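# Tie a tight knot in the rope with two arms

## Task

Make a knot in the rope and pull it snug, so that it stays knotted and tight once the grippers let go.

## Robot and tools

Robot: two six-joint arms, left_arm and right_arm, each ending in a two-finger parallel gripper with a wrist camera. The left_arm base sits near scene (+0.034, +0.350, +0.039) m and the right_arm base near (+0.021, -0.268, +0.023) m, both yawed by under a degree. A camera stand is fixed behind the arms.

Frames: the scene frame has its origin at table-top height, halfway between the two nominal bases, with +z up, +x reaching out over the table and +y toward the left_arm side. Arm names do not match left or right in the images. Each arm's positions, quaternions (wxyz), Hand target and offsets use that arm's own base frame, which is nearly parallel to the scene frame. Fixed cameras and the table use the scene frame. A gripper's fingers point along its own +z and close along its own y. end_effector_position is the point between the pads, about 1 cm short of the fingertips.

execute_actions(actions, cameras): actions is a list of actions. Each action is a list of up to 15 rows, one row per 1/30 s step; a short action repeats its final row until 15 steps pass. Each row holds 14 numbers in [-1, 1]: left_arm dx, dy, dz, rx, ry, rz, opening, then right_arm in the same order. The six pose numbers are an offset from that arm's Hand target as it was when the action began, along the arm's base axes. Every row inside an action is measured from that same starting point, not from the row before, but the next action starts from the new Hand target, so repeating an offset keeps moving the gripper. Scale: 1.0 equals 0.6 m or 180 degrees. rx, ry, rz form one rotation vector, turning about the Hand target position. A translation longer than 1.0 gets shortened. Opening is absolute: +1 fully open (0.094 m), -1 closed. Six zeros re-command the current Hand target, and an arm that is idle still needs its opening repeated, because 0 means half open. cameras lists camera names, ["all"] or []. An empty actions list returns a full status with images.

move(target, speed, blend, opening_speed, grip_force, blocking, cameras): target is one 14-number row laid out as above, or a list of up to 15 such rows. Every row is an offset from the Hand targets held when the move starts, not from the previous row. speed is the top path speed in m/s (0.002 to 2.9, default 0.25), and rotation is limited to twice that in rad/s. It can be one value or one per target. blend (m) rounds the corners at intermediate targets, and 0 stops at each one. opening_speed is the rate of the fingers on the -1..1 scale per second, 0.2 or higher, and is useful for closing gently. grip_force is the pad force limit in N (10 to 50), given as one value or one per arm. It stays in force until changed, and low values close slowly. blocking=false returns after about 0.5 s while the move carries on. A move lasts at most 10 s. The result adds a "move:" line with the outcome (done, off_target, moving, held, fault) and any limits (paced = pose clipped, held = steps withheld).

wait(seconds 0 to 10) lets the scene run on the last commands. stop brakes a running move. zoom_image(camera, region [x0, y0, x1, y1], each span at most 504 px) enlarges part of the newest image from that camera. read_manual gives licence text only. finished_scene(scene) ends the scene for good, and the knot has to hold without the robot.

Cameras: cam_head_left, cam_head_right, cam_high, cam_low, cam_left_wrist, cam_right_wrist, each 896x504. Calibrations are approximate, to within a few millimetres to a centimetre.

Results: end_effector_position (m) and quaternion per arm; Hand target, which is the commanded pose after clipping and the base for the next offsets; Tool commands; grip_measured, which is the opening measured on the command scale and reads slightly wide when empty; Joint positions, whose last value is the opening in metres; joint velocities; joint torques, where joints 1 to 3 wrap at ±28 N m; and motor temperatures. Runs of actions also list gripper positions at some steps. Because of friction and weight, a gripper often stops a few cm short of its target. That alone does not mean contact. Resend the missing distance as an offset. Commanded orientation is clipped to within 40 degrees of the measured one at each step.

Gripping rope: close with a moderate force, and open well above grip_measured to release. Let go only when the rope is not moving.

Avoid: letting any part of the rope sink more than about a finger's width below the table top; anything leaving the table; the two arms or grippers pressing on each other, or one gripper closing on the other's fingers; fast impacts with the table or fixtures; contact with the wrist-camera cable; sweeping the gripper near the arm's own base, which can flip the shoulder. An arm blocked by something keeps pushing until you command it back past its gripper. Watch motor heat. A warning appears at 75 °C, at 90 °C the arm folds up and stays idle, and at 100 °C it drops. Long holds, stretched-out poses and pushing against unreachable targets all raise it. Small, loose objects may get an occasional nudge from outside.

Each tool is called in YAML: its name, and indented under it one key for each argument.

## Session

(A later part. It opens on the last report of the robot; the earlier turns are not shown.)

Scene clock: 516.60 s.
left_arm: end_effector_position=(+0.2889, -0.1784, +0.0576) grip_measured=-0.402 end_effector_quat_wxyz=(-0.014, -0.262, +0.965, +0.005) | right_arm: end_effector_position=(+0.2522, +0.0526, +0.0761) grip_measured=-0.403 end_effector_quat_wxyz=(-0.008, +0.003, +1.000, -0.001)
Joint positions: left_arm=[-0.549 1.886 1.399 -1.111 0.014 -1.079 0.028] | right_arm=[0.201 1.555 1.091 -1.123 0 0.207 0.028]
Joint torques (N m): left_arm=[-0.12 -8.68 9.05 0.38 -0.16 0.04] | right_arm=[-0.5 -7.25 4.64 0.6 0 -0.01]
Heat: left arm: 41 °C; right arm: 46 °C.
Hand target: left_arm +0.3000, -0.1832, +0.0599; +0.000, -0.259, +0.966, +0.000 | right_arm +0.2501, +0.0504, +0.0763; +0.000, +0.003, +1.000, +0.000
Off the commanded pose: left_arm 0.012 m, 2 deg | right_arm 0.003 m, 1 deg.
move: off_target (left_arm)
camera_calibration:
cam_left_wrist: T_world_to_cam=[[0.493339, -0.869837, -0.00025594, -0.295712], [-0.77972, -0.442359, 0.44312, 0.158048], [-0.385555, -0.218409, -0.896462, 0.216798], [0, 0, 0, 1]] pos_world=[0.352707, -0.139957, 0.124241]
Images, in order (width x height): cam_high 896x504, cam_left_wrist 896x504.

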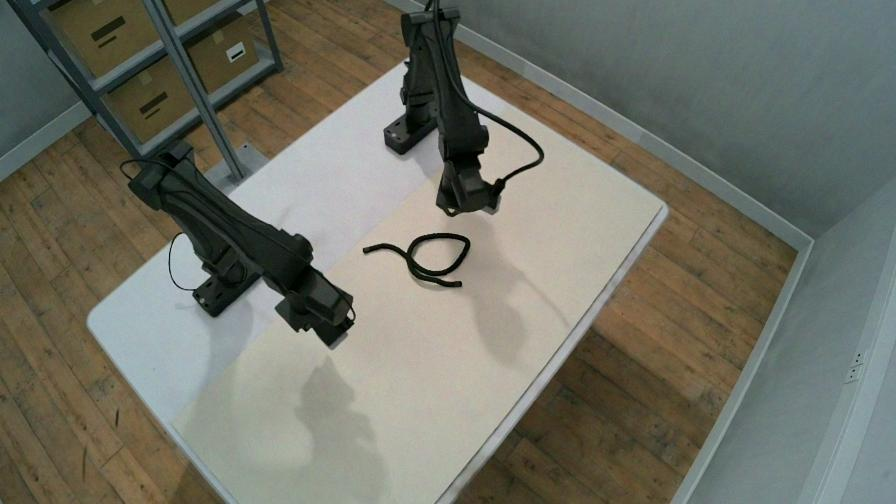

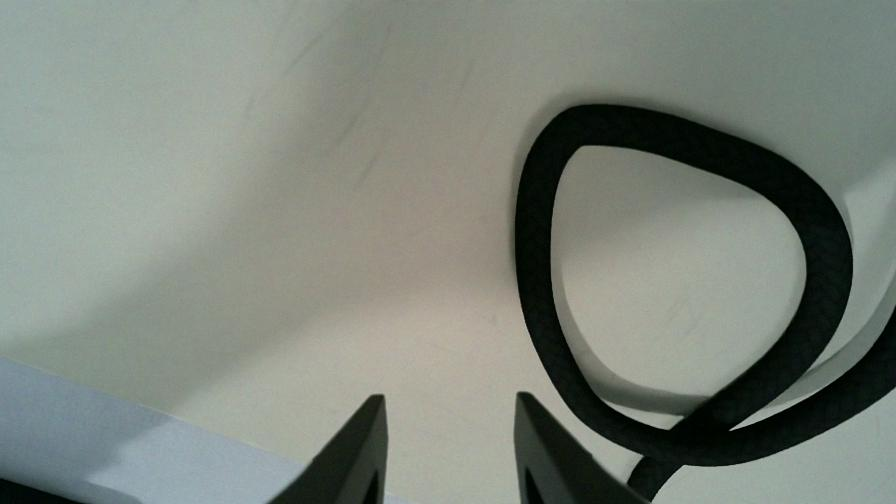

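move:
  target:
    - [0.033,-0.035,-0.07,0,0,0.017,-0.4,0,0,0,0,0,0,-0.4]
    - [0.033,-0.035,-0.15,0,0,0.017,-0.4,0,0,0,0,0,0,-0.4]
  speed: [0.2,0.1]
  cameras: ["cam_left_wrist"]

Scene clock: 534.80 s.
left_arm: end_effector_position=(+0.3191, -0.2038, -0.0179) grip_measured=-0.402 end_effector_quat_wxyz=(-0.006, -0.285, +0.959, -0.003) | right_arm: end_effector_position=(+0.2522, +0.0526, +0.0761) grip_measured=-0.403 end_effector_quat_wxyz=(-0.008, +0.003, +1.000, -0.001)
Joint positions: left_arm=[-0.565 2.105 1.399 -0.869 0.013 -1.143 0.028] | right_arm=[0.201 1.555 1.091 -1.123 0 0.207 0.028]
Joint torques (N m): left_arm=[-0.36 -9.98 4.53 0.75 -0.14 -0.05] | right_arm=[-0.51 -7.24 4.64 0.6 0 -0.01]
Motor temperatures (°C): left_arm=[29 41 35 32 31 31 30] | right_arm=[30 43 39 31 30 31 31]
Heat: left arm: 41 °C; right arm: 43 °C.
Hand target: left_arm +0.3198, -0.2041, -0.0301; +0.000, -0.285, +0.958, +0.000 | right_arm +0.2501, +0.0504, +0.0763; +0.000, +0.003, +1.000, +0.000
Off the commanded pose: left_arm 0.012 m, 1 deg | right_arm 0.003 m, 1 deg.
move: off_target (left_arm)
camera_calibration:
cam_left_wrist: T_world_to_cam=[[0.53369, -0.845484, 0.0182008, -0.340225], [-0.766812, -0.47473, 0.432008, 0.192779], [-0.356616, -0.244515, -0.901686, 0.140517], [0, 0, 0, 1]] pos_world=[0.379511, -0.161778, 0.0496121]
Images, in order (width x height): cam_left_wrist 896x504.

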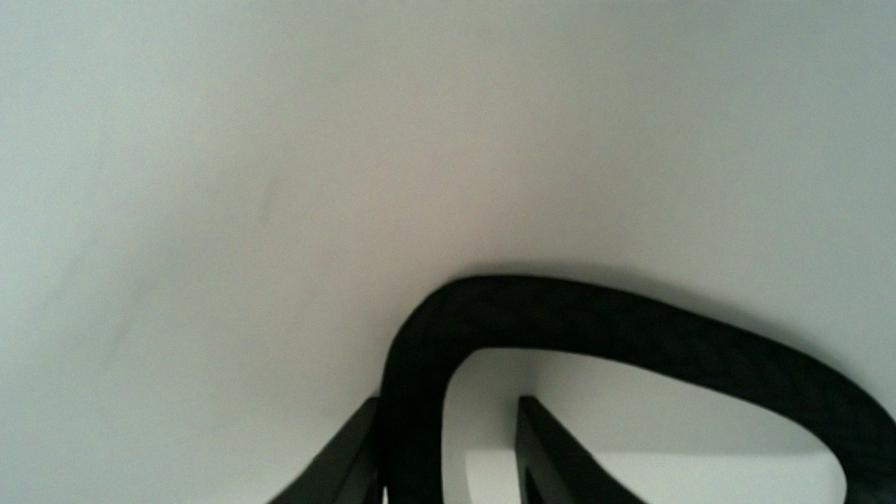

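move:
  target:
    - [0,0,0,0,0,0,-0.87,0,0,0,0,0,0,-0.4]
    - [0,0,0.05,0,0,0,-0.87,0,0,0,0,0,0,-0.4]
    - [-0.14,0.023,0.05,0,0,0.167,-0.87,0,0,0,0,0,0,-0.4]
  speed: [0.1,0.1,0.1]
  opening_speed: 0.8
  blend: [0,0.01,0]
  cameras: ["cam_high","cam_left_wrist"]

zoom_image:
  camera: "cam_high"
  region: [350, 190, 510, 310]

Scene clock: 546.30 s.
left_arm: end_effector_position=(+0.2378, -0.1924, -0.0019) grip_measured=-0.813 end_effector_quat_wxyz=(-0.008, -0.523, +0.852, +0.004) | right_arm: end_effector_position=(+0.2522, +0.0526, +0.0761) grip_measured=-0.403 end_effector_quat_wxyz=(-0.008, +0.003, +1.000, -0.001)
Joint positions: left_arm=[-0.676 1.839 1.082 -0.826 0.013 -1.776 0.009] | right_arm=[0.201 1.555 1.091 -1.123 0 0.207 0.028]
Joint torques (N m): left_arm=[-0.38 -11.06 4.25 0.41 -0.14 -0.07] | right_arm=[-0.5 -7.25 4.64 0.6 0.01 -0.01]
Heat: left arm: 42 °C; right arm: 42 °C.
Hand target: left_arm +0.2358, -0.1903, -0.0002; +0.000, -0.524, +0.852, +0.000 | right_arm +0.2501, +0.0504, +0.0763; +0.000, +0.003, +1.000, +0.000
Off the commanded pose: left_arm 0.003 m, 1 deg | right_arm 0.003 m, 1 deg.
move: done
camera_calibration:
cam_left_wrist: T_world_to_cam=[[0.884602, -0.466344, 0.00140198, -0.298012], [-0.421682, -0.798593, 0.429456, -0.0153049], [-0.199155, -0.380489, -0.903087, 0.0651613], [0, 0, 0, 1]] pos_world=[0.270145, -0.126405, 0.0658369]
Images, in order (width x height): cam_high 896x504, cam_left_wrist 896x504.

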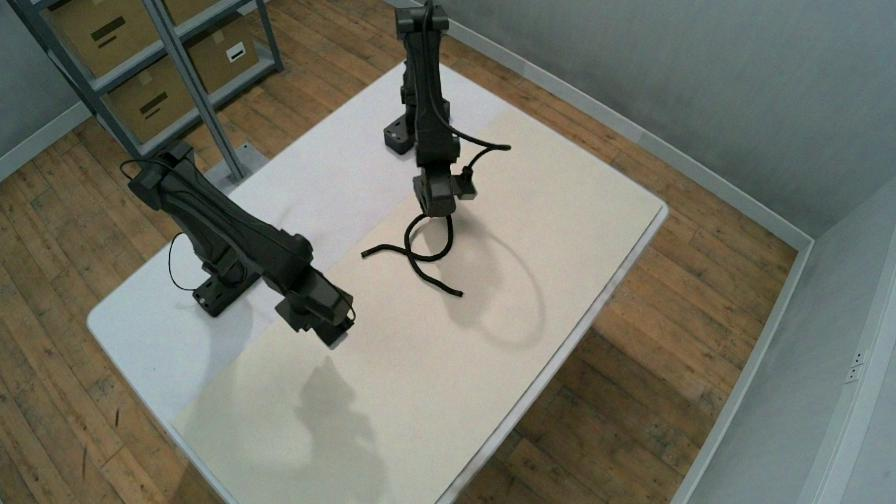

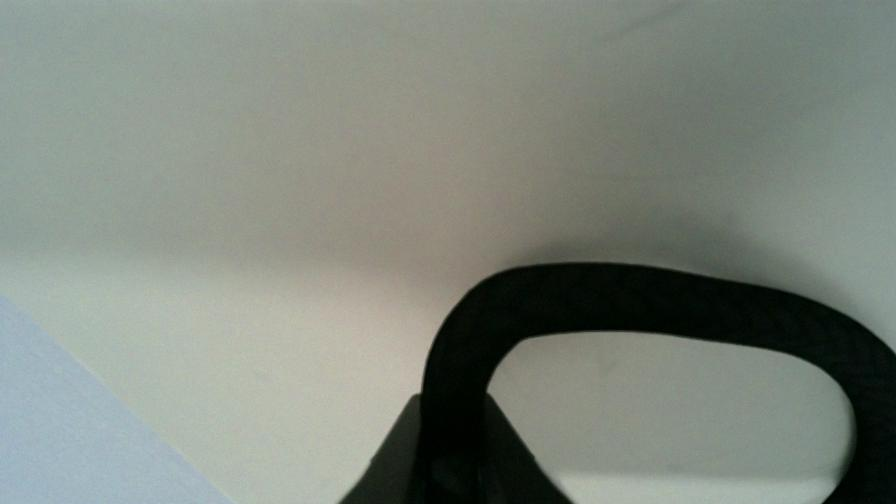

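Scaled by 3.150.

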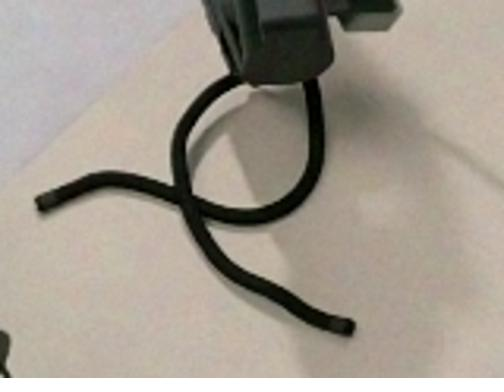

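move:
  target: [0.012,-0.05,0,0,0,0,-0.87,0.2465,0.438,-0.04,0,0,0.07,-0.4]
  speed: 0.25
  cameras: ["cam_high","cam_right_wrist"]

zoom_image:
  camera: "cam_high"
  region: [350, 190, 510, 310]

Scene clock: 569.23 s.
left_arm: end_effector_position=(+0.2393, -0.2174, -0.0014) grip_measured=-0.813 end_effector_quat_wxyz=(-0.005, -0.523, +0.852, -0.004) | right_arm: end_effector_position=(+0.3975, +0.3136, +0.0629) grip_measured=-0.403 end_effector_quat_wxyz=(+0.020, -0.109, +0.994, +0.014)
Joint positions: left_arm=[-0.734 1.882 1.142 -0.826 0.013 -1.834 0.009] | right_arm=[0.665 2.636 2.664 -1.55 -0.002 0.447 0.028]
Joint torques (N m): left_arm=[-0.38 -8.09 8.34 0.17 -0.14 -0.08] | right_arm=[-0.05 -10.25 8.75 0.36 0.01 0.09]
Heat: left arm: 43 °C; right arm: 41 °C.
Hand target: left_arm +0.2430, -0.2203, -0.0002; +0.000, -0.524, +0.852, +0.000 | right_arm +0.3979, +0.3132, +0.0522; +0.000, -0.106, +0.994, +0.000
Off the commanded pose: left_arm 0.005 m, 1 deg | right_arm 0.011 m, 3 deg.
joint sent to its limit (right arm) — joint 4 (wrist pitch), lower limit. The joint targets still meet the commanded pose.
move: off_target (right_arm)
camera_calibration:
cam_right_wrist: T_world_to_cam=[[0.220432, -0.975186, -0.020535, 0.220496], [-0.917275, -0.214409, 0.335612, 0.451899], [-0.331687, -0.0551433, -0.941776, 0.2937], [0, 0, 0, 1]] pos_world=[0.463328, 0.328112, 0.129465]
Images, in order (width x height): cam_high 896x504, cam_right_wrist 896x504.

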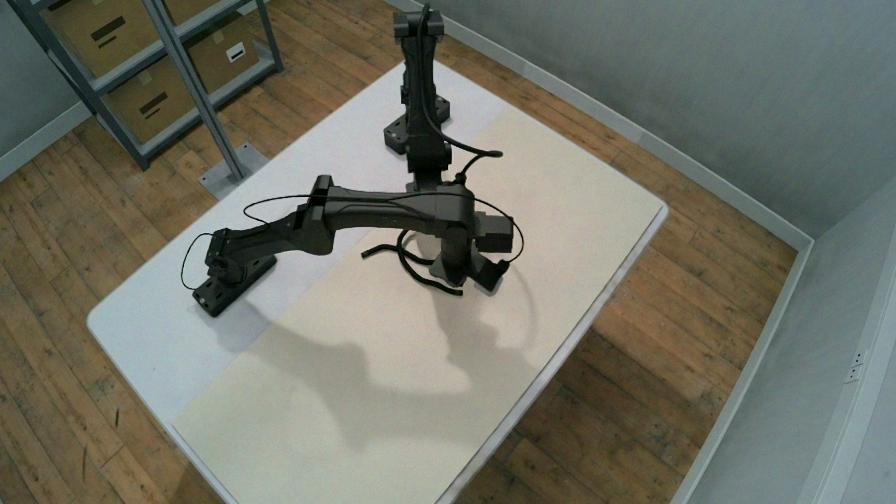

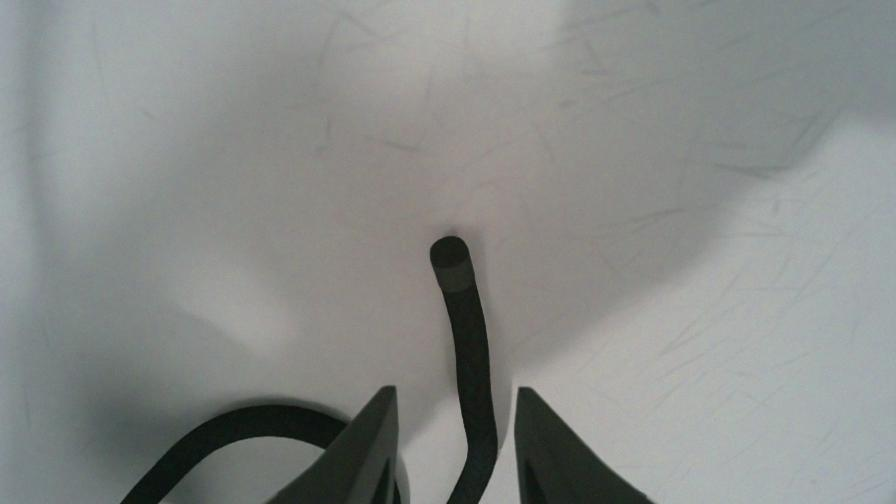

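Scaled by 3.150.

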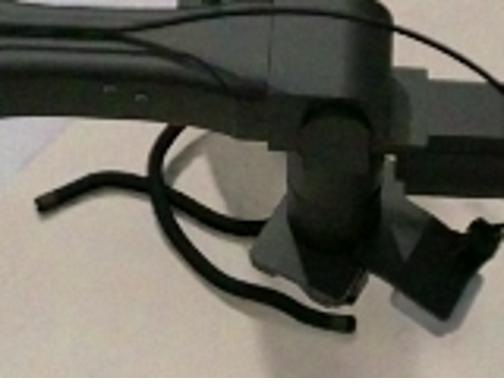

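move:
  target:
    - [0,0,0,0,0,0,-0.87,0.008,-0.004,-0.07,0,0,0,-0.4]
    - [0,0,0,0,0,0,-0.87,0.01,-0.004,-0.114,0,0,0,-0.4]
  speed: [0.15,0.08]
  cameras: ["cam_right_wrist"]

Scene clock: 584.43 s.
left_arm: end_effector_position=(+0.2393, -0.2174, -0.0014) grip_measured=-0.813 end_effector_quat_wxyz=(-0.005, -0.523, +0.852, -0.004) | right_arm: end_effector_position=(+0.4037, +0.3177, +0.0044) grip_measured=-0.403 end_effector_quat_wxyz=(+0.014, -0.109, +0.994, +0.010)
Joint positions: left_arm=[-0.734 1.882 1.142 -0.826 0.013 -1.834 0.009] | right_arm=[0.664 2.655 2.465 -1.347 -0.002 0.445 0.028]
Joint torques (N m): left_arm=[-0.36 -8.09 8.35 0.17 -0.14 -0.07] | right_arm=[-0.79 -11.03 5.12 0.72 0 -0.01]
Heat: left arm: 43 °C; right arm: 42 °C.
Hand target: left_arm +0.2430, -0.2203, -0.0002; +0.000, -0.524, +0.852, +0.000 | right_arm +0.4038, +0.3108, -0.0163; +0.000, -0.107, +0.994, +0.000
Off the commanded pose: left_arm 0.005 m, 1 deg | right_arm 0.022 m, 2 deg.
move: off_target (right_arm)
camera_calibration:
cam_right_wrist: T_world_to_cam=[[0.220585, -0.975261, -0.0144667, 0.221925], [-0.913409, -0.211752, 0.347629, 0.475695], [-0.342092, -0.0634675, -0.937521, 0.247732], [0, 0, 0, 1]] pos_world=[0.470297, 0.332886, 0.070099]
Images, in order (width x height): cam_right_wrist 896x504.

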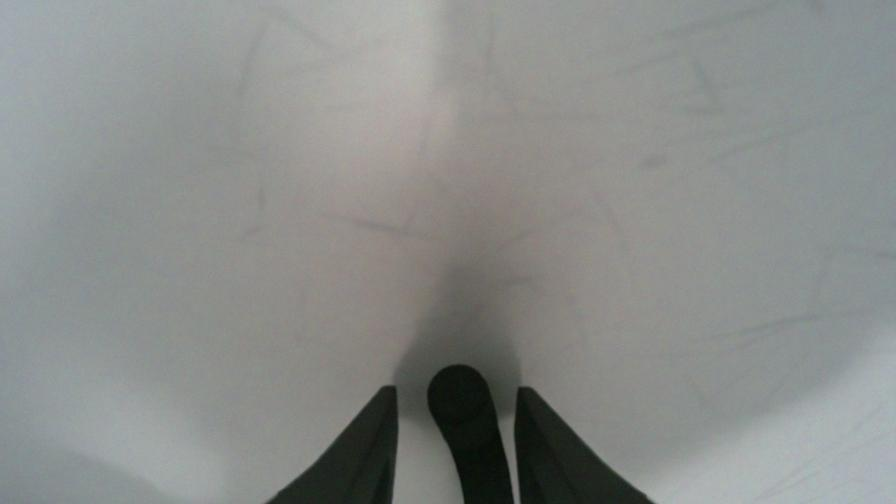

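move:
  target:
    - [0,0,0,0,0,0,-0.87,-0.004,-0.012,-0.014,0,0,0.05,-0.4]
    - [0,0,0,0,0,0,-0.87,-0.004,-0.012,-0.014,0,0,0.05,-0.87]
  speed: 0.1
  opening_speed: 0.8
  cameras: ["cam_right_wrist"]

Scene clock: 592.57 s.
left_arm: end_effector_position=(+0.2393, -0.2174, -0.0014) grip_measured=-0.813 end_effector_quat_wxyz=(-0.005, -0.523, +0.852, -0.004) | right_arm: end_effector_position=(+0.4041, +0.3138, -0.0068) grip_measured=-0.765 end_effector_quat_wxyz=(+0.014, -0.186, +0.982, +0.013)
Joint positions: left_arm=[-0.734 1.882 1.142 -0.826 0.013 -1.834 0.009] | right_arm=[0.655 2.632 2.377 -1.279 -0.01 0.281 0.011]
Joint torques (N m): left_arm=[-0.39 -8.09 8.34 0.17 -0.14 -0.07] | right_arm=[-0.75 -12.26 3.33 0.76 0.08 -0.04]
Heat: left arm: 43 °C; right arm: 42 °C.
Hand target: left_arm +0.2430, -0.2203, -0.0002; +0.000, -0.524, +0.852, +0.000 | right_arm +0.4015, +0.3035, -0.0246; +0.000, -0.184, +0.983, +0.000
Off the commanded pose: left_arm 0.005 m, 1 deg | right_arm 0.021 m, 2 deg.
move: off_target (right_arm); target 2's new opening was sent with right_arm's hand 0.022 m and 2 deg from that target
camera_calibration:
cam_right_wrist: T_world_to_cam=[[0.368612, -0.929425, -0.0171435, 0.14364], [-0.870063, -0.351444, 0.345656, 0.505421], [-0.327286, -0.112497, -0.938205, 0.246568], [0, 0, 0, 1]] pos_world=[0.467499, 0.338869, 0.0590924]
Images, in order (width x height): cam_right_wrist 896x504.

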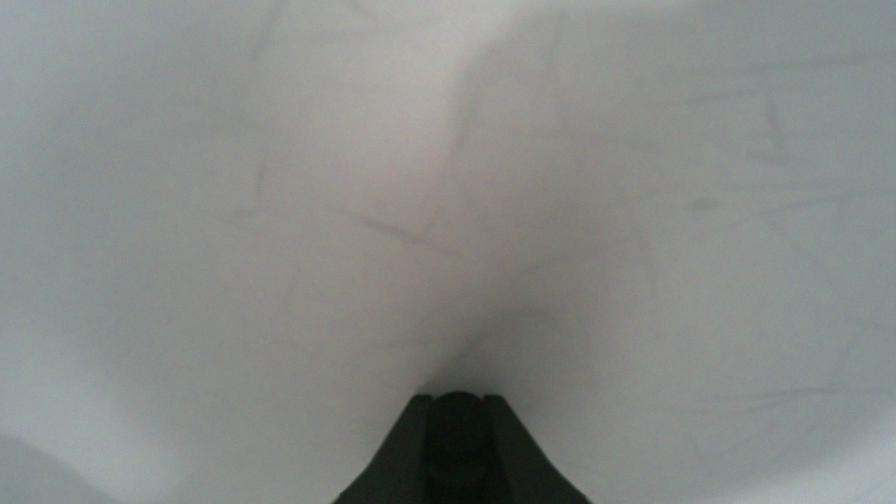

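move:
  target:
    - [0,0,0,0,0,0,-0.87,0,0.01,0.06,0,0,0,-0.87]
    - [0,0,0,0,0,0,-0.87,0.0225,-0.106,0.06,0,0,-0.12,-0.87]
    - [0,0,0,0,0,0,-0.87,-0.0275,-0.231,0.06,0,0,-0.28,-0.87]
  speed: [0.1,0.12,0.1]
  blend: [0.01,0.02,0]
  cameras: ["cam_high"]

zoom_image:
  camera: "cam_high"
  region: [350, 190, 510, 310]

Scene clock: 605.90 s.
left_arm: end_effector_position=(+0.2406, -0.2186, -0.0003) grip_measured=-0.813 end_effector_quat_wxyz=(-0.005, -0.523, +0.852, -0.006) | right_arm: end_effector_position=(+0.3811, +0.1710, +0.0013) grip_measured=-0.767 end_effector_quat_wxyz=(-0.018, +0.244, +0.970, -0.005)
Joint positions: left_arm=[-0.734 1.882 1.147 -0.826 0.013 -1.835 0.009] | right_arm=[0.413 2.245 1.711 -1.07 -0.014 0.907 0.011]
Joint torques (N m): left_arm=[-0.36 -8.1 7.99 0.18 -0.14 -0.06] | right_arm=[-0.88 -13.71 4.53 0.59 0.11 0.1]
Heat: left arm: 42 °C; right arm: 43 °C.
Hand target: left_arm +0.2431, -0.2204, -0.0001; +0.000, -0.524, +0.852, +0.000 | right_arm +0.3851, +0.1650, +0.0114; +0.000, +0.252, +0.968, +0.000
Off the commanded pose: left_arm 0.003 m, 1 deg | right_arm 0.012 m, 2 deg.
move: off_target (right_arm)
Images, in order (width x height): cam_high 896x504.

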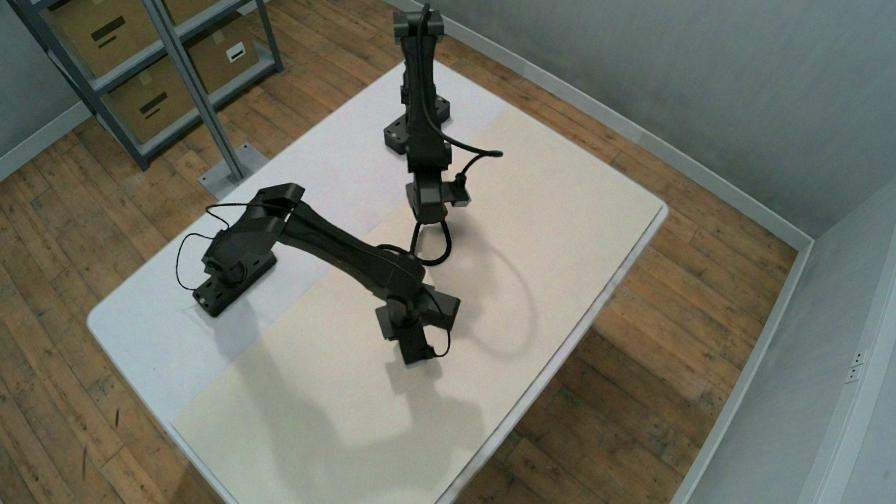

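Scaled by 3.150.

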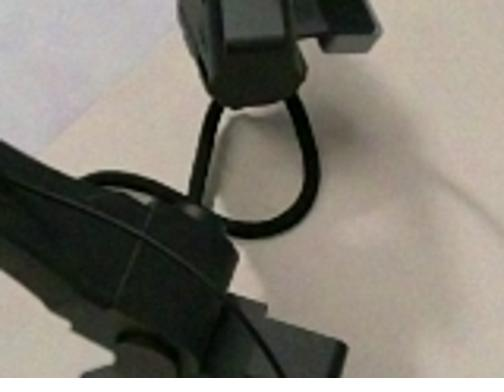

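move:
  target:
    - [0,0.06,0,0,0,0,-0.87,0,0,0,0,0,0,-0.87]
    - [0,0.06,-0.05,0,0,0,-0.87,0,0,0,0,0,0,-0.87]
    - [0,0.06,-0.05,0,0,0,-0.4,0,0,0,0,0,0,-0.87]
    - [0,0.06,0.1,0,0,0,-0.4,0,0,0,0,0,0,-0.87]
    - [-0.05,0.3,0.15,0,0,0.1,-0.4,0,0,0,0,0,0,-0.87]
  speed: [0.1,0.1,0.1,0.15,0.3]
  opening_speed: 0.4
  blend: [0.01,0,0,0.02,0]
  cameras: ["cam_high"]

zoom_image:
  camera: "cam_high"
  region: [350, 190, 510, 310]

Scene clock: 620.37 s.
left_arm: end_effector_position=(+0.2253, -0.0456, +0.0937) grip_measured=-0.402 end_effector_quat_wxyz=(+0.006, -0.650, +0.759, -0.018) | right_arm: end_effector_position=(+0.3827, +0.1700, +0.0013) grip_measured=-0.768 end_effector_quat_wxyz=(-0.015, +0.247, +0.969, -0.004)
Joint positions: left_arm=[-0.194 1.385 1.009 -1.159 0.012 -1.611 0.028] | right_arm=[0.41 2.245 1.711 -1.066 -0.012 0.909 0.011]
Joint torques (N m): left_arm=[0.31 -6.24 4.86 0.16 -0.13 0.03] | right_arm=[-0.62 -13.72 4.52 0.55 0.1 0.06]
Heat: left arm: 42 °C; right arm: 44 °C.
Hand target: left_arm +0.2130, -0.0403, +0.0899; +0.000, -0.651, +0.759, +0.000 | right_arm +0.3851, +0.1650, +0.0114; +0.000, +0.252, +0.968, +0.000
Off the commanded pose: left_arm 0.014 m, 2 deg | right_arm 0.012 m, 2 deg.
move: off_target (left_arm, right_arm); target 3's new opening was sent with left_arm's hand 0.024 m and 4 deg from that target
Images, in order (width x height): cam_high 896x504.

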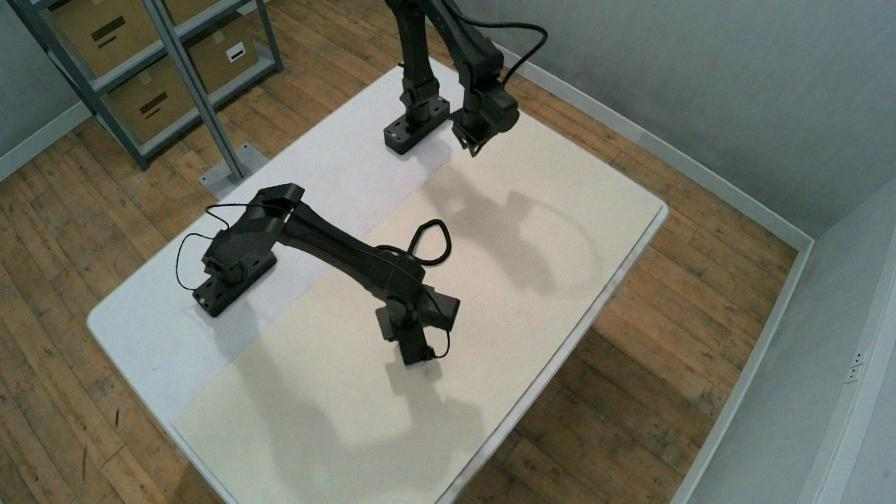

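Scaled by 3.150.

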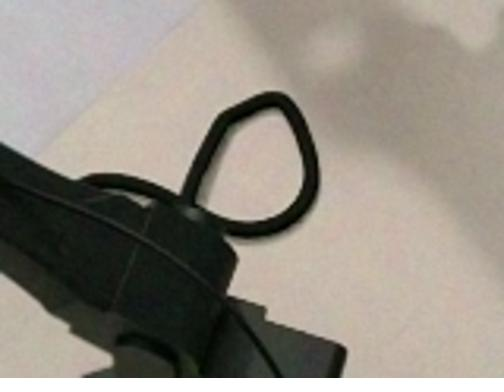

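move:
  target:
    - [0,0,0,0,0,0,-0.4,0.05,0.125,0.02,0,0,0.27,-0.87]
    - [0,0,0,0,0,0,-0.4,0.025,0.258,0.02,0,0,0.49,-0.87]
    - [0,0,0,0,0,0,-0.4,-0.04,0.333,0.02,0,0,0.64,-0.87]
  speed: 0.15
  blend: [0.03,0.03,0]
  cameras: ["cam_high","cam_right_wrist","cam_low","cam_left_wrist"]

zoom_image:
  camera: "cam_high"
  region: [350, 190, 510, 310]

Scene clock: 643.87 s.
left_arm: end_effector_position=(+0.2253, -0.0456, +0.0937) grip_measured=-0.402 end_effector_quat_wxyz=(+0.006, -0.650, +0.760, -0.018) | right_arm: end_effector_position=(+0.3633, +0.3641, +0.0345) grip_measured=-0.768 end_effector_quat_wxyz=(-0.015, +0.678, -0.735, -0.002)
Joint positions: left_arm=[-0.194 1.385 1.009 -1.159 0.012 -1.61 0.028] | right_arm=[0.784 2.734 2.741 -1.547 -0.002 -0.707 0.011]
Joint torques (N m): left_arm=[0.29 -6.24 4.85 0.16 -0.13 0.02] | right_arm=[0.34 -10.61 8.85 0.35 0.01 -0.01]
Heat: left arm: 40 °C; right arm: 45 °C.
Hand target: left_arm +0.2131, -0.0404, +0.0899; +0.000, -0.651, +0.759, +0.000 | right_arm +0.3611, +0.3647, +0.0234; +0.000, +0.682, -0.731, +0.000
Off the commanded pose: left_arm 0.014 m, 2 deg | right_arm 0.011 m, 2 deg.
move: off_target (left_arm, right_arm)
camera_calibration:
cam_left_wrist: T_world_to_cam=[[0.984393, -0.168236, 0.0516457, -0.232316], [-0.173917, -0.885133, 0.431616, -0.00431237], [-0.0269001, -0.433862, -0.900578, 0.163341], [0, 0, 0, 1]] pos_world=[0.232335, 0.0279664, 0.160961]
cam_right_wrist: T_world_to_cam=[[0.99686, -0.0764995, 0.0204325, -0.333987], [-0.0787783, -0.932201, 0.353264, 0.397113], [-0.00797735, -0.353765, -0.9353, 0.249329], [0, 0, 0, 1]] pos_world=[0.366211, 0.432843, 0.0997362]
Images, in order (width x height): cam_high 896x504, cam_low 896x504, cam_left_wrist 896x504, cam_right_wrist 896x504.

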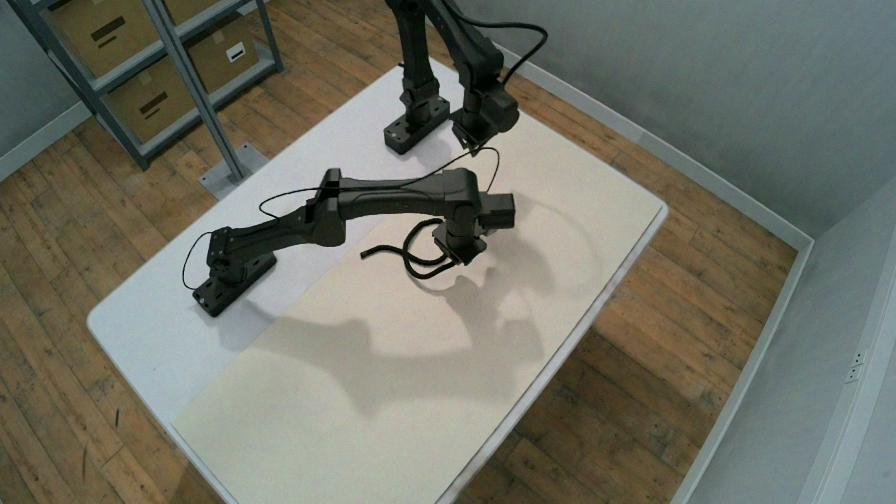

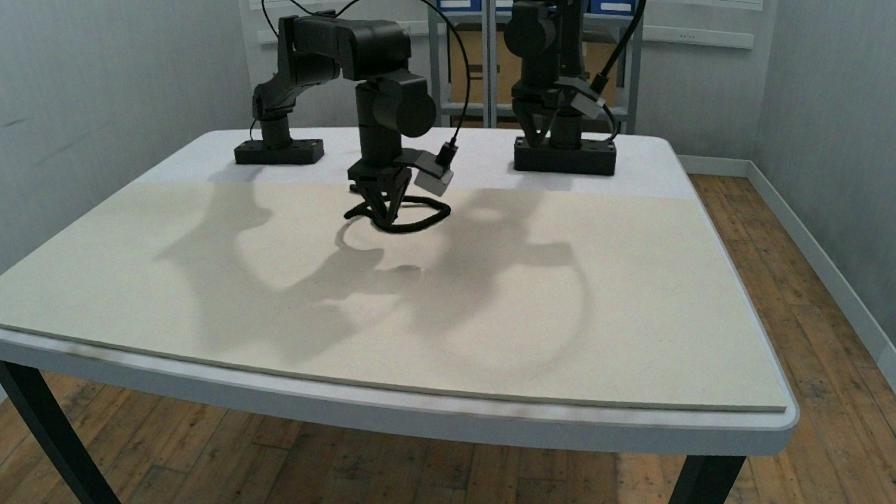

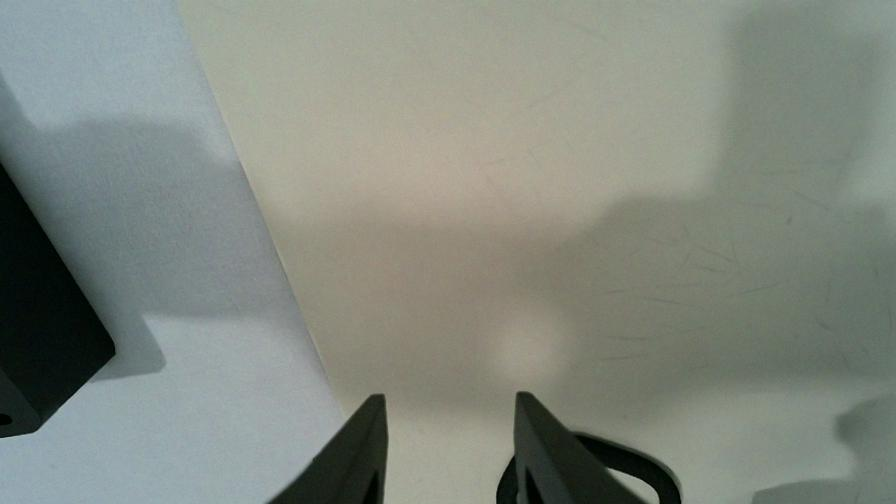

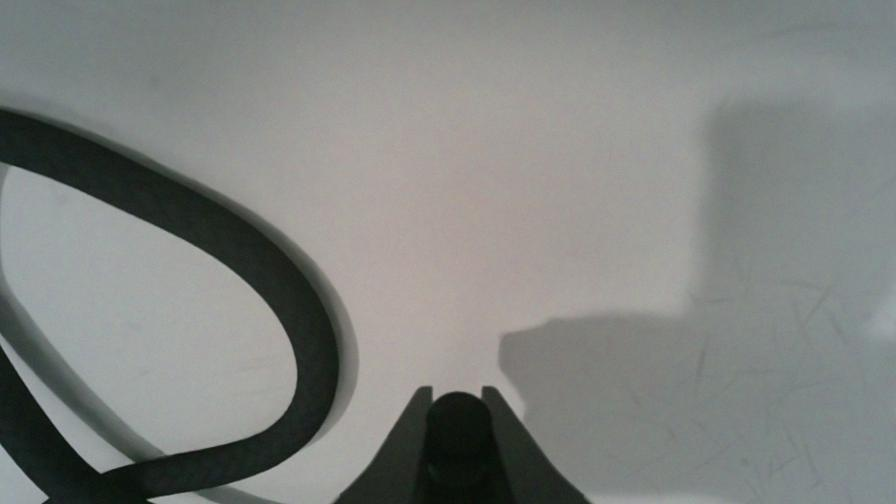

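Scaled by 3.150.

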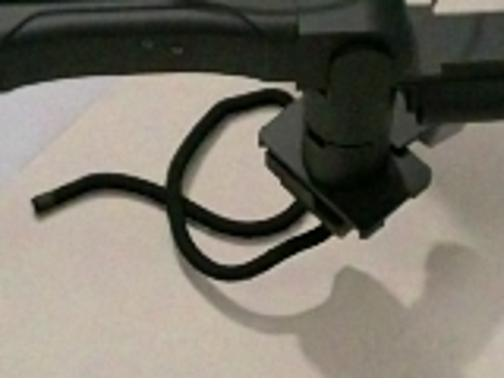

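move:
  target:
    - [0,0,0,0,0,0,-0.4,0.005,0.015,-0.06,0,0,0,-0.87]
    - [0,0,0,0,0,0,-0.4,0.005,0.015,-0.06,0,0,0,-0.4]
    - [0,0,0,0,0,0,-0.4,0.0,0.01,0.08,0,0,0,-0.4]
    - [0,0,0,0,0,0,-0.4,-0.08,-0.34,0.09,0,0,-0.45,-0.4]
  speed: [0.1,0.1,0.12,0.3]
  opening_speed: 0.4
  blend: [0,0,0.02,0]
  cameras: ["cam_high","cam_right_wrist"]

zoom_image:
  camera: "cam_high"
  region: [350, 190, 510, 310]

Scene clock: 666.60 s.
left_arm: end_effector_position=(+0.2253, -0.0456, +0.0937) grip_measured=-0.402 end_effector_quat_wxyz=(+0.006, -0.650, +0.760, -0.018) | right_arm: end_effector_position=(+0.3138, +0.1623, +0.0724) grip_measured=-0.403 end_effector_quat_wxyz=(-0.012, -0.048, +0.999, -0.005)
Joint positions: left_arm=[-0.194 1.385 1.009 -1.159 0.012 -1.61 0.028] | right_arm=[0.474 1.925 1.511 -1.183 -0.001 0.378 0.028]
Joint torques (N m): left_arm=[0.29 -6.24 4.85 0.16 -0.13 0.03] | right_arm=[-0.23 -10.97 4.67 0.6 0 0.11]
Heat: left arm: 39 °C; right arm: 45 °C.
Hand target: left_arm +0.2131, -0.0404, +0.0899; +0.000, -0.651, +0.759, +0.000 | right_arm +0.3131, +0.1607, +0.0774; +0.000, -0.044, +0.999, +0.000
Off the commanded pose: left_arm 0.014 m, 2 deg | right_arm 0.005 m, 2 deg.
move: off_target (left_arm); target 2's new opening was sent with right_arm's hand 0.013 m and 1 deg from that target
camera_calibration:
cam_right_wrist: T_world_to_cam=[[0.0990364, -0.99503, 0.0103189, 0.130705], [-0.913089, -0.0867489, 0.398425, 0.313016], [-0.39555, -0.0488807, -0.917143, 0.283829], [0, 0, 0, 1]] pos_world=[0.385136, 0.171083, 0.13425]
Images, in order (width x height): cam_high 896x504, cam_right_wrist 896x504.

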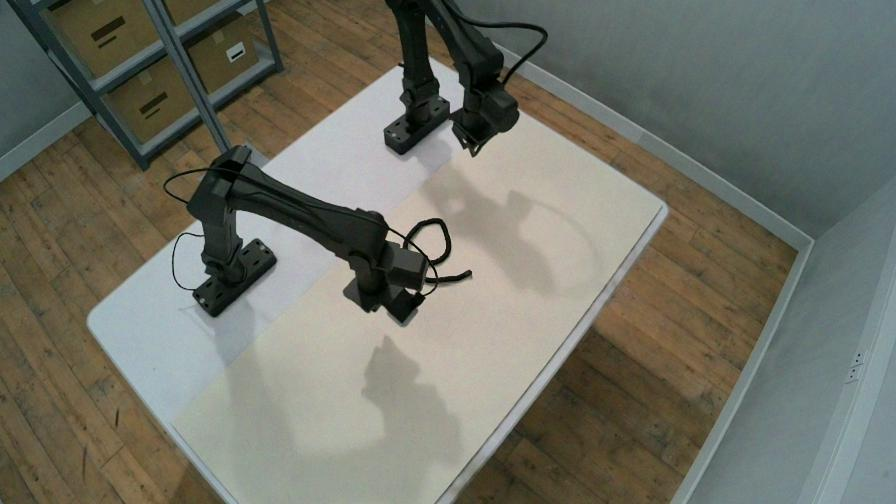

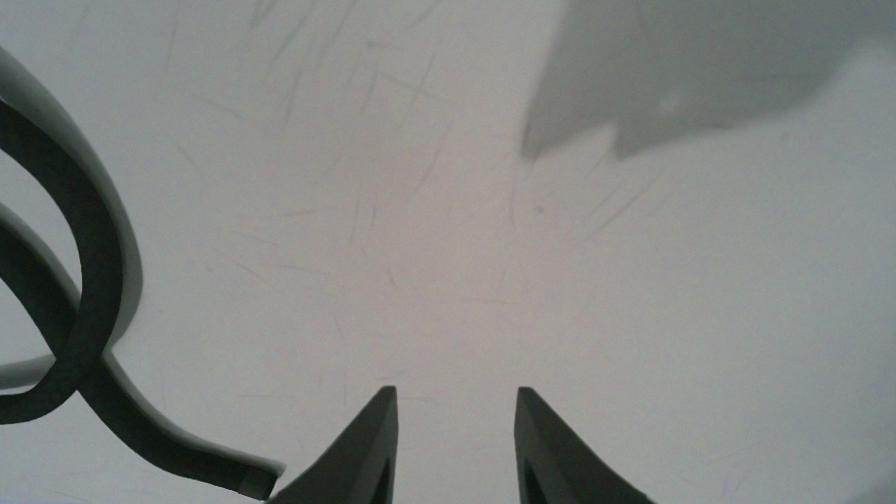

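Scaled by 3.150.

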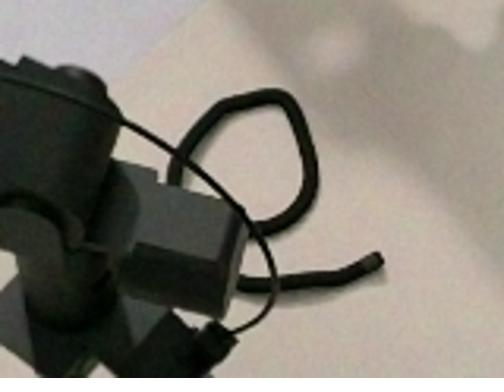

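move:
  target: [0,0,0,0,0,0,-0.4,0.0165,0.212,-0.05,0,0,0.03,-0.4]
  speed: 0.25
  cameras: ["cam_right_wrist"]

Scene clock: 703.70 s.
left_arm: end_effector_position=(+0.2253, -0.0456, +0.0937) grip_measured=-0.402 end_effector_quat_wxyz=(+0.006, -0.650, +0.760, -0.018) | right_arm: end_effector_position=(+0.3190, +0.2872, +0.0506) grip_measured=-0.403 end_effector_quat_wxyz=(+0.003, -0.095, +0.995, +0.005)
Joint positions: left_arm=[-0.194 1.385 1.009 -1.159 0.012 -1.61 0.028] | right_arm=[0.729 2.203 1.842 -1.197 -0.005 0.538 0.028]
Joint torques (N m): left_arm=[0.31 -6.23 4.85 0.16 -0.14 0.03] | right_arm=[-0.27 -8.75 8.99 0.31 0.03 0.08]
Heat: left arm: 38 °C; right arm: 44 °C.
Hand target: left_arm +0.2131, -0.0404, +0.0899; +0.000, -0.651, +0.759, +0.000 | right_arm +0.3229, +0.2880, +0.0474; +0.000, -0.091, +0.996, +0.000
Off the commanded pose: left_arm 0.014 m, 2 deg | right_arm 0.005 m, 1 deg.
move: off_target (left_arm)
camera_calibration:
cam_right_wrist: T_world_to_cam=[[0.192078, -0.981347, -0.00803925, 0.221916], [-0.911722, -0.18147, 0.368554, 0.365541], [-0.363138, -0.0634616, -0.929571, 0.266461], [0, 0, 0, 1]] pos_world=[0.387409, 0.301021, 0.114757]
Images, in order (width x height): cam_right_wrist 896x504.

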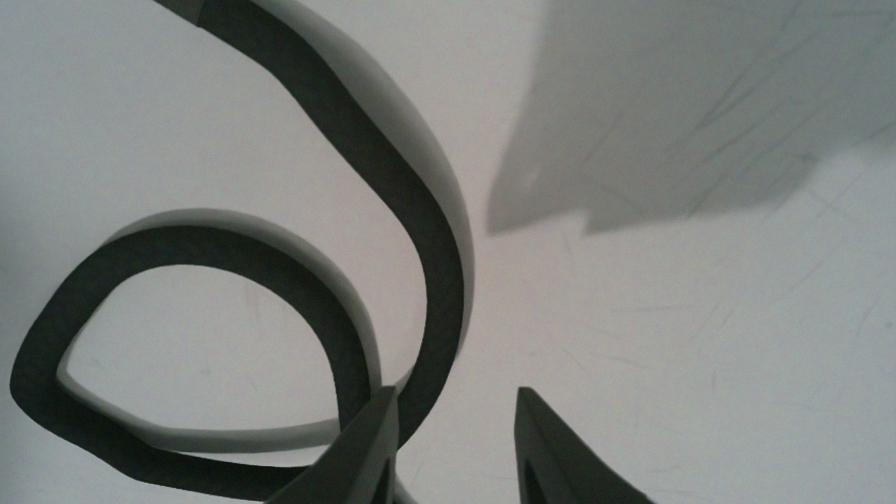

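move:
  target:
    - [0,0,0,0,0,0,-0.4,0.005,-0.003,-0.109,0,0,0,-0.4]
    - [0,0,0,0,0,0,-0.4,0.005,-0.003,-0.109,0,0,0,-0.87]
  speed: 0.1
  opening_speed: 0.8
  cameras: ["cam_right_wrist"]

Scene clock: 711.37 s.
left_arm: end_effector_position=(+0.2253, -0.0456, +0.0937) grip_measured=-0.402 end_effector_quat_wxyz=(+0.006, -0.650, +0.760, -0.018) | right_arm: end_effector_position=(+0.3259, +0.2933, -0.0020) grip_measured=-0.777 end_effector_quat_wxyz=(+0.010, -0.095, +0.995, +0.010)
Joint positions: left_arm=[-0.194 1.385 1.009 -1.159 0.012 -1.61 0.028] | right_arm=[0.729 2.27 1.739 -1.012 -0.005 0.538 0.01]
Joint torques (N m): left_arm=[0.29 -6.24 4.86 0.15 -0.14 0.03] | right_arm=[-0.81 -9.11 5.01 0.73 0.03 0.02]
Heat: left arm: 38 °C; right arm: 44 °C.
Hand target: left_arm +0.2131, -0.0404, +0.0899; +0.000, -0.651, +0.759, +0.000 | right_arm +0.3259, +0.2862, -0.0180; +0.000, -0.091, +0.996, +0.000
Off the commanded pose: left_arm 0.014 m, 2 deg | right_arm 0.017 m, 2 deg.
move: off_target (left_arm, right_arm); target 2's new opening was sent with right_arm's hand 0.017 m and 1 deg from that target
camera_calibration:
cam_right_wrist: T_world_to_cam=[[0.192238, -0.981214, -0.0162378, 0.226084], [-0.916053, -0.185357, 0.355655, 0.394768], [-0.351983, -0.0534955, -0.934476, 0.213861], [0, 0, 0, 1]] pos_world=[0.393442, 0.306451, 0.0631186]
Images, in order (width x height): cam_right_wrist 896x504.

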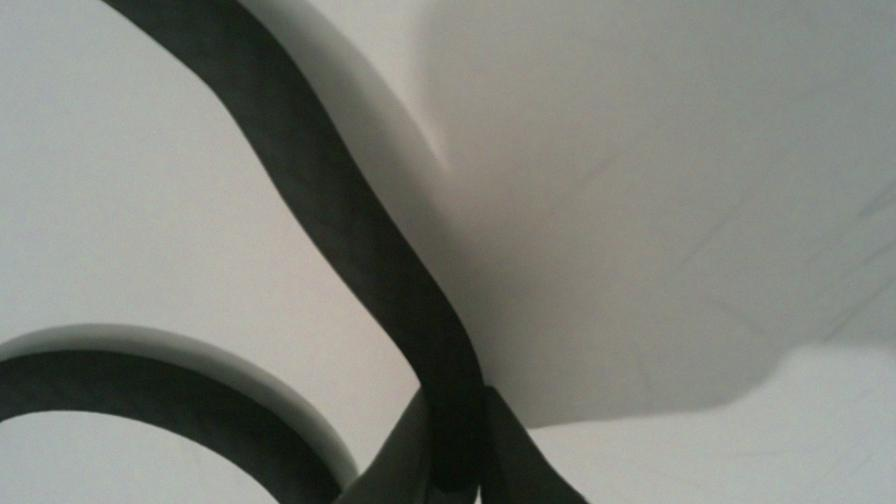

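move:
  target:
    - [0,0,0,0,0,0,-0.4,0,0.0,0.025,0,0,0,-0.87]
    - [0,0,0,0,0,0,-0.4,-0.03,0.0,0.025,0.078,-0.021,0.166,-0.87]
    - [0,0,0,0,0,0,-0.4,-0.03,0.0,0.005,0.078,-0.021,0.166,-0.87]
  speed: 0.1
  blend: [0.005,0.005,0]
  cameras: ["cam_right_wrist","cam_high"]

zoom_image:
  camera: "cam_high"
  region: [350, 190, 510, 310]

Scene clock: 728.30 s.
left_arm: end_effector_position=(+0.2253, -0.0456, +0.0937) grip_measured=-0.402 end_effector_quat_wxyz=(+0.006, -0.650, +0.760, -0.018) | right_arm: end_effector_position=(+0.3187, +0.2930, -0.0043) grip_measured=-0.780 end_effector_quat_wxyz=(+0.061, -0.341, +0.931, +0.117)
Joint positions: left_arm=[-0.194 1.385 1.009 -1.159 0.012 -1.61 0.028] | right_arm=[0.665 2.112 1.438 -0.706 -0.185 -0.02 0.01]
Joint torques (N m): left_arm=[0.31 -6.26 4.86 0.15 -0.14 0.03] | right_arm=[-0.18 -9.84 3.48 0.98 -0.21 -0.03]
Heat: left arm: 38 °C; right arm: 46 °C.
Hand target: left_arm +0.2131, -0.0404, +0.0899; +0.000, -0.651, +0.759, +0.000 | right_arm +0.3079, +0.2862, -0.0151; +0.043, -0.343, +0.931, +0.118
Off the commanded pose: left_arm 0.014 m, 2 deg | right_arm 0.017 m, 2 deg.
move: off_target (left_arm, right_arm)
camera_calibration:
cam_right_wrist: T_world_to_cam=[[0.651206, -0.73872, -0.173852, 0.00920705], [-0.715531, -0.673996, 0.183698, 0.467582], [-0.252876, 0.00477146, -0.967487, 0.160393], [0, 0, 0, 1]] pos_world=[0.369133, 0.321184, 0.0708847]
Images, in order (width x height): cam_high 896x504, cam_right_wrist 896x504.

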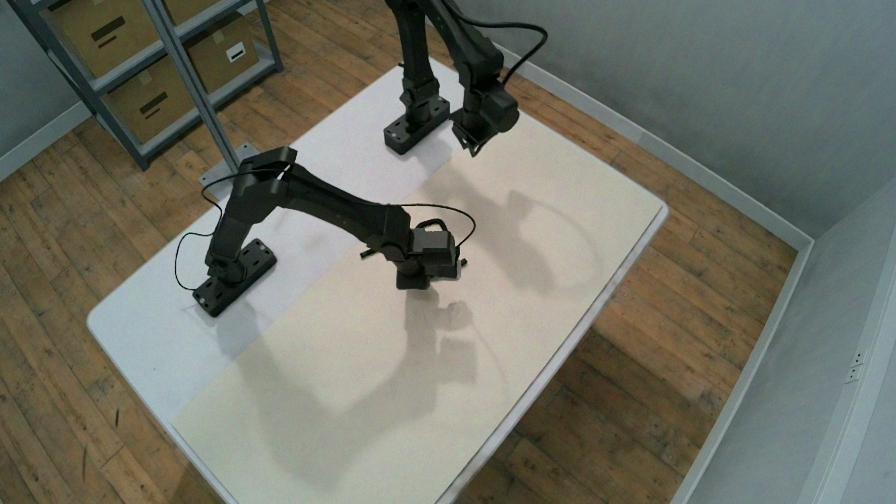

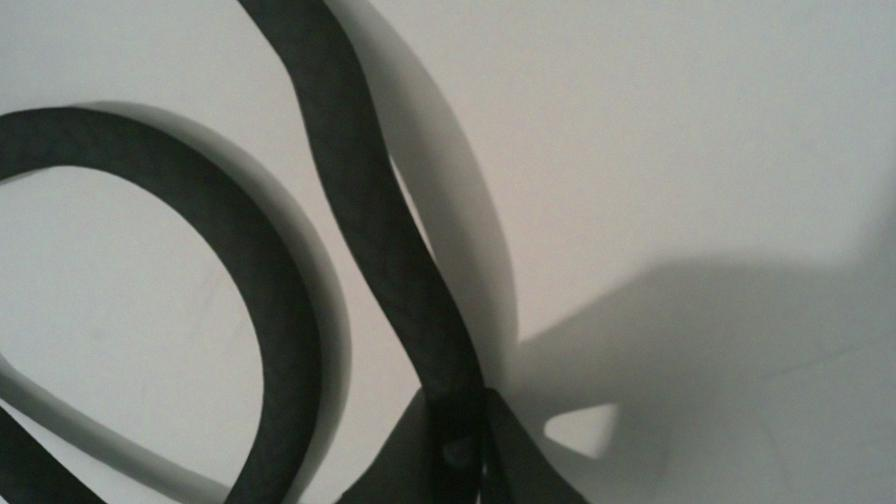

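Scaled by 3.150.

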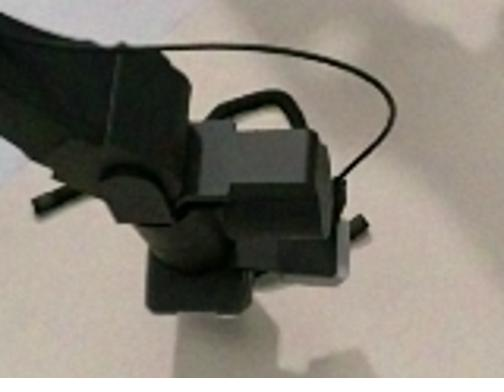

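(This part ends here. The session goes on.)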